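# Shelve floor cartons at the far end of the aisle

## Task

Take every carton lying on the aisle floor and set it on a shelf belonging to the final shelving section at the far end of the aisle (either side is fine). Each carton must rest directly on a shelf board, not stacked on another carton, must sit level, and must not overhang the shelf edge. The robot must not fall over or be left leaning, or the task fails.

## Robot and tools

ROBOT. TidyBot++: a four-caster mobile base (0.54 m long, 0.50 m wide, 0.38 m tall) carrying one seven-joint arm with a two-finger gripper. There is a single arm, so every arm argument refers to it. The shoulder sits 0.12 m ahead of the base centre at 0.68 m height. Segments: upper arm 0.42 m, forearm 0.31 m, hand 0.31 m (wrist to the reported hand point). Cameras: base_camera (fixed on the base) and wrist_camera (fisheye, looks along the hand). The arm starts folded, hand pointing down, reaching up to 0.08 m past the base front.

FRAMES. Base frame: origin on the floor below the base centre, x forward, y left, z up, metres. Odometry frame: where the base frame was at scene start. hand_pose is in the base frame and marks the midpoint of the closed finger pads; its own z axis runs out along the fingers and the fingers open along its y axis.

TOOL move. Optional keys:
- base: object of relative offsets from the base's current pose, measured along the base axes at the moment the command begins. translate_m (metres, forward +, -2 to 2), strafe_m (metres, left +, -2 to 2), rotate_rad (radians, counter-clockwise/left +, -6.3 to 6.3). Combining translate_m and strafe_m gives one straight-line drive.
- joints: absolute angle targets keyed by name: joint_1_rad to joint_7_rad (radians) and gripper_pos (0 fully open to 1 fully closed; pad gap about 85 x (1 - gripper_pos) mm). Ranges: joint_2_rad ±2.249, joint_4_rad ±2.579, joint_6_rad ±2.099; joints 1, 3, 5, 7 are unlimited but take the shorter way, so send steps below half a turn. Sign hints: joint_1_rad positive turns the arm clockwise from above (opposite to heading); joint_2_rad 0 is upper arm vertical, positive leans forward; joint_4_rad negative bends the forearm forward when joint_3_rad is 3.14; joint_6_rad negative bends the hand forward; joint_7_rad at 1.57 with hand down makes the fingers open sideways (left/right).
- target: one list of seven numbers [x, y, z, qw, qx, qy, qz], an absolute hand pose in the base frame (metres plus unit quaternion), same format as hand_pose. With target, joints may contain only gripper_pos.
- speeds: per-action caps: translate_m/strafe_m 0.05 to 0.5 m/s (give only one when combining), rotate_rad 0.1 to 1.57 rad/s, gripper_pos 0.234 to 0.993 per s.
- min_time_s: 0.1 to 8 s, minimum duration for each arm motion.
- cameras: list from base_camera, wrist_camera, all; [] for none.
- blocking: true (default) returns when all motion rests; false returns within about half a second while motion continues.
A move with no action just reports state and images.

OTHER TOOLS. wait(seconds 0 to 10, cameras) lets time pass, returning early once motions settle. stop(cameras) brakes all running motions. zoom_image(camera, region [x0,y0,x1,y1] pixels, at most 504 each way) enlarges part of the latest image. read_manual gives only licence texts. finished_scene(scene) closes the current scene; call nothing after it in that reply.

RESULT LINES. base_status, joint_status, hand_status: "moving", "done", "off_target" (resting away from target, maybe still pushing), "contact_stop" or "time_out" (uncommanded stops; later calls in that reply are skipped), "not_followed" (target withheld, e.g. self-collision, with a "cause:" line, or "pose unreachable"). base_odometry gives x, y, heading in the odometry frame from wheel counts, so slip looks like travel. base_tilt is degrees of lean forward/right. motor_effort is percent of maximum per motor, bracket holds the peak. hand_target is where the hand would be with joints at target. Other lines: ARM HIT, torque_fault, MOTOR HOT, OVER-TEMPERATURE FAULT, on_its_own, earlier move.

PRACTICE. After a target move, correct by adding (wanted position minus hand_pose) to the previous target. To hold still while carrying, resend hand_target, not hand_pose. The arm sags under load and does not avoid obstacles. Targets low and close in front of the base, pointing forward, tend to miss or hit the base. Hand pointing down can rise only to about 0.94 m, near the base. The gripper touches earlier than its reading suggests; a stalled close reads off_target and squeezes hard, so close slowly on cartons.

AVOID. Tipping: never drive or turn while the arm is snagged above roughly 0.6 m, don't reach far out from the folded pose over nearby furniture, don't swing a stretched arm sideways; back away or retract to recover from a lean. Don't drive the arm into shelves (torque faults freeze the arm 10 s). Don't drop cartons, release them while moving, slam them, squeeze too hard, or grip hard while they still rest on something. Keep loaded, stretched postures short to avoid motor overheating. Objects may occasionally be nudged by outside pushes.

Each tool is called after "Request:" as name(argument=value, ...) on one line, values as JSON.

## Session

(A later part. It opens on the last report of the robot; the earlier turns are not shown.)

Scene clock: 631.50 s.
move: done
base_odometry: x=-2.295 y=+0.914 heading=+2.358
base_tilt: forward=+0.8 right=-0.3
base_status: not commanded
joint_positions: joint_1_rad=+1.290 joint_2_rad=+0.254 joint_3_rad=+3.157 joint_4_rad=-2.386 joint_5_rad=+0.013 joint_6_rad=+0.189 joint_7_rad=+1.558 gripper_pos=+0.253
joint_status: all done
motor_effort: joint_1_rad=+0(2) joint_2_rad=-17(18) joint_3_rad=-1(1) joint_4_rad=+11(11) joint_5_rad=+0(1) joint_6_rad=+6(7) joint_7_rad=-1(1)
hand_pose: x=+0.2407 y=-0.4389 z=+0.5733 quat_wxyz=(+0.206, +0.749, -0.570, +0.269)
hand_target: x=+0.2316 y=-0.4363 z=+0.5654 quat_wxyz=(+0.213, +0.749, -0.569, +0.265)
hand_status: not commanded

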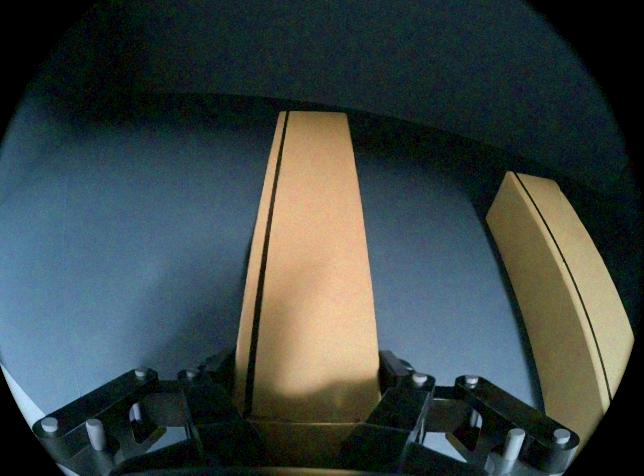

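Request:
move(joints={"gripper_pos": 0.05}, speeds={"gripper_pos": 0.4})

Request:
move(joints={"joint_2_rad": -0.13, "joint_4_rad": -2.29, "joint_6_rad": -0.33}, min_time_s=1.5, cameras=["wrist_camera"])

Request:
move(base={"strafe_m": 0.06}, joints={"joint_1_rad": 0.0}, cameras=["all"])

Scene clock: 636.13 s.
move: done
base_odometry: x=-2.295 y=+0.914 heading=+2.358
base_tilt: forward=+0.8 right=-0.3
base_status: not commanded
joint_positions: joint_1_rad=+1.290 joint_2_rad=+0.254 joint_3_rad=+3.157 joint_4_rad=-2.386 joint_5_rad=+0.013 joint_6_rad=+0.189 joint_7_rad=+1.558 gripper_pos=+0.054
joint_status: all done
motor_effort: joint_1_rad=-1(1) joint_2_rad=-17(18) joint_3_rad=-1(1) joint_4_rad=+10(11) joint_5_rad=+0(1) joint_6_rad=+6(8) joint_7_rad=-1(1)
hand_pose: x=+0.2407 y=-0.4389 z=+0.5733 quat_wxyz=(+0.206, +0.749, -0.570, +0.269)
hand_target: x=+0.2316 y=-0.4363 z=+0.5654 quat_wxyz=(+0.213, +0.749, -0.569, +0.265)
hand_status: not commanded
pictures: none

Scene clock: 638.27 s.
move: done
base_odometry: x=-2.295 y=+0.914 heading=+2.358
base_tilt: forward=+0.8 right=-0.3
base_status: not commanded
joint_positions: joint_1_rad=+1.290 joint_2_rad=-0.119 joint_3_rad=+3.157 joint_4_rad=-2.324 joint_5_rad=+0.013 joint_6_rad=-0.281 joint_7_rad=+1.558 gripper_pos=+0.054
joint_status: all done
motor_effort: joint_1_rad=+0(2) joint_2_rad=-10(20) joint_3_rad=+0(1) joint_4_rad=+14(15) joint_5_rad=+0(1) joint_6_rad=+7(8) joint_7_rad=+0(2)
hand_pose: x=+0.2227 y=-0.3793 z=+0.6668 quat_wxyz=(+0.196, +0.752, -0.575, +0.255)
hand_target: x=+0.2205 y=-0.3826 z=+0.6768 quat_wxyz=(+0.196, +0.754, -0.574, +0.253)
hand_status: not commanded

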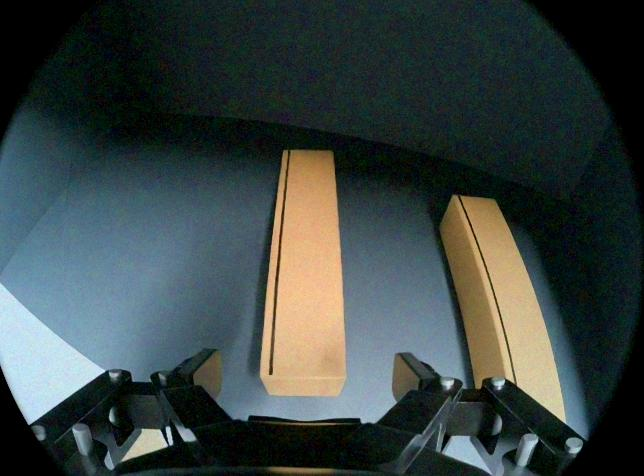

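Scene clock: 640.83 s.
move: done
base_odometry: x=-2.338 y=+0.871 heading=+2.358
base_tilt: forward=+0.8 right=-0.3
base_status: done
joint_positions: joint_1_rad=+0.012 joint_2_rad=-0.131 joint_3_rad=+3.157 joint_4_rad=-2.316 joint_5_rad=+0.013 joint_6_rad=-0.289 joint_7_rad=+1.558 gripper_pos=+0.054
joint_status: all done
motor_effort: joint_1_rad=+0(2) joint_2_rad=-10(13) joint_3_rad=-1(2) joint_4_rad=+15(16) joint_5_rad=+0(1) joint_6_rad=+7(8) joint_7_rad=+0(1)
hand_pose: x=+0.5136 y=-0.0104 z=+0.6731 quat_wxyz=(+0.005, +0.945, -0.014, +0.327)
hand_target: x=+0.5148 y=-0.0046 z=+0.6768 quat_wxyz=(+0.003, +0.947, +0.000, +0.320)
hand_status: not commanded
pictures: base_camera, wrist_camera

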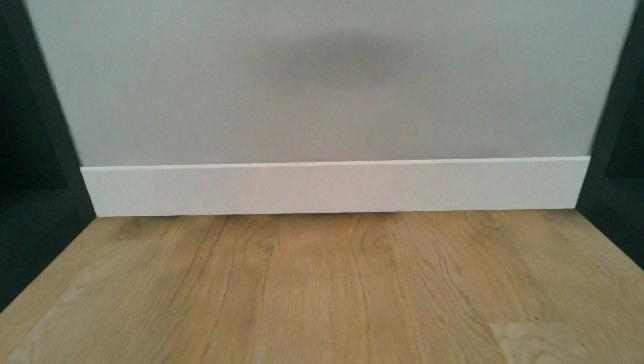

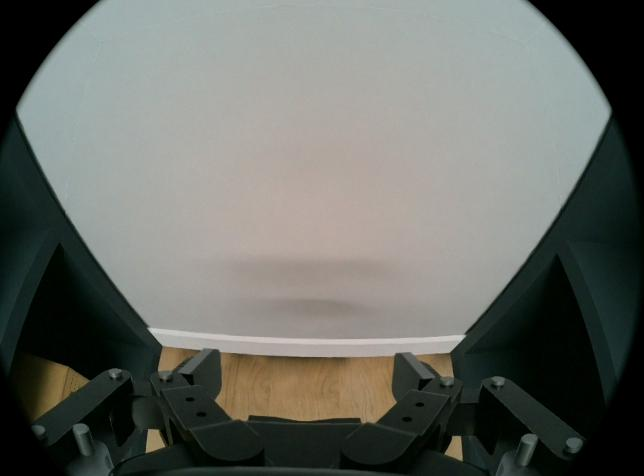

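Request:
finished_scene(scene=1)

The scene is finished: the task was done.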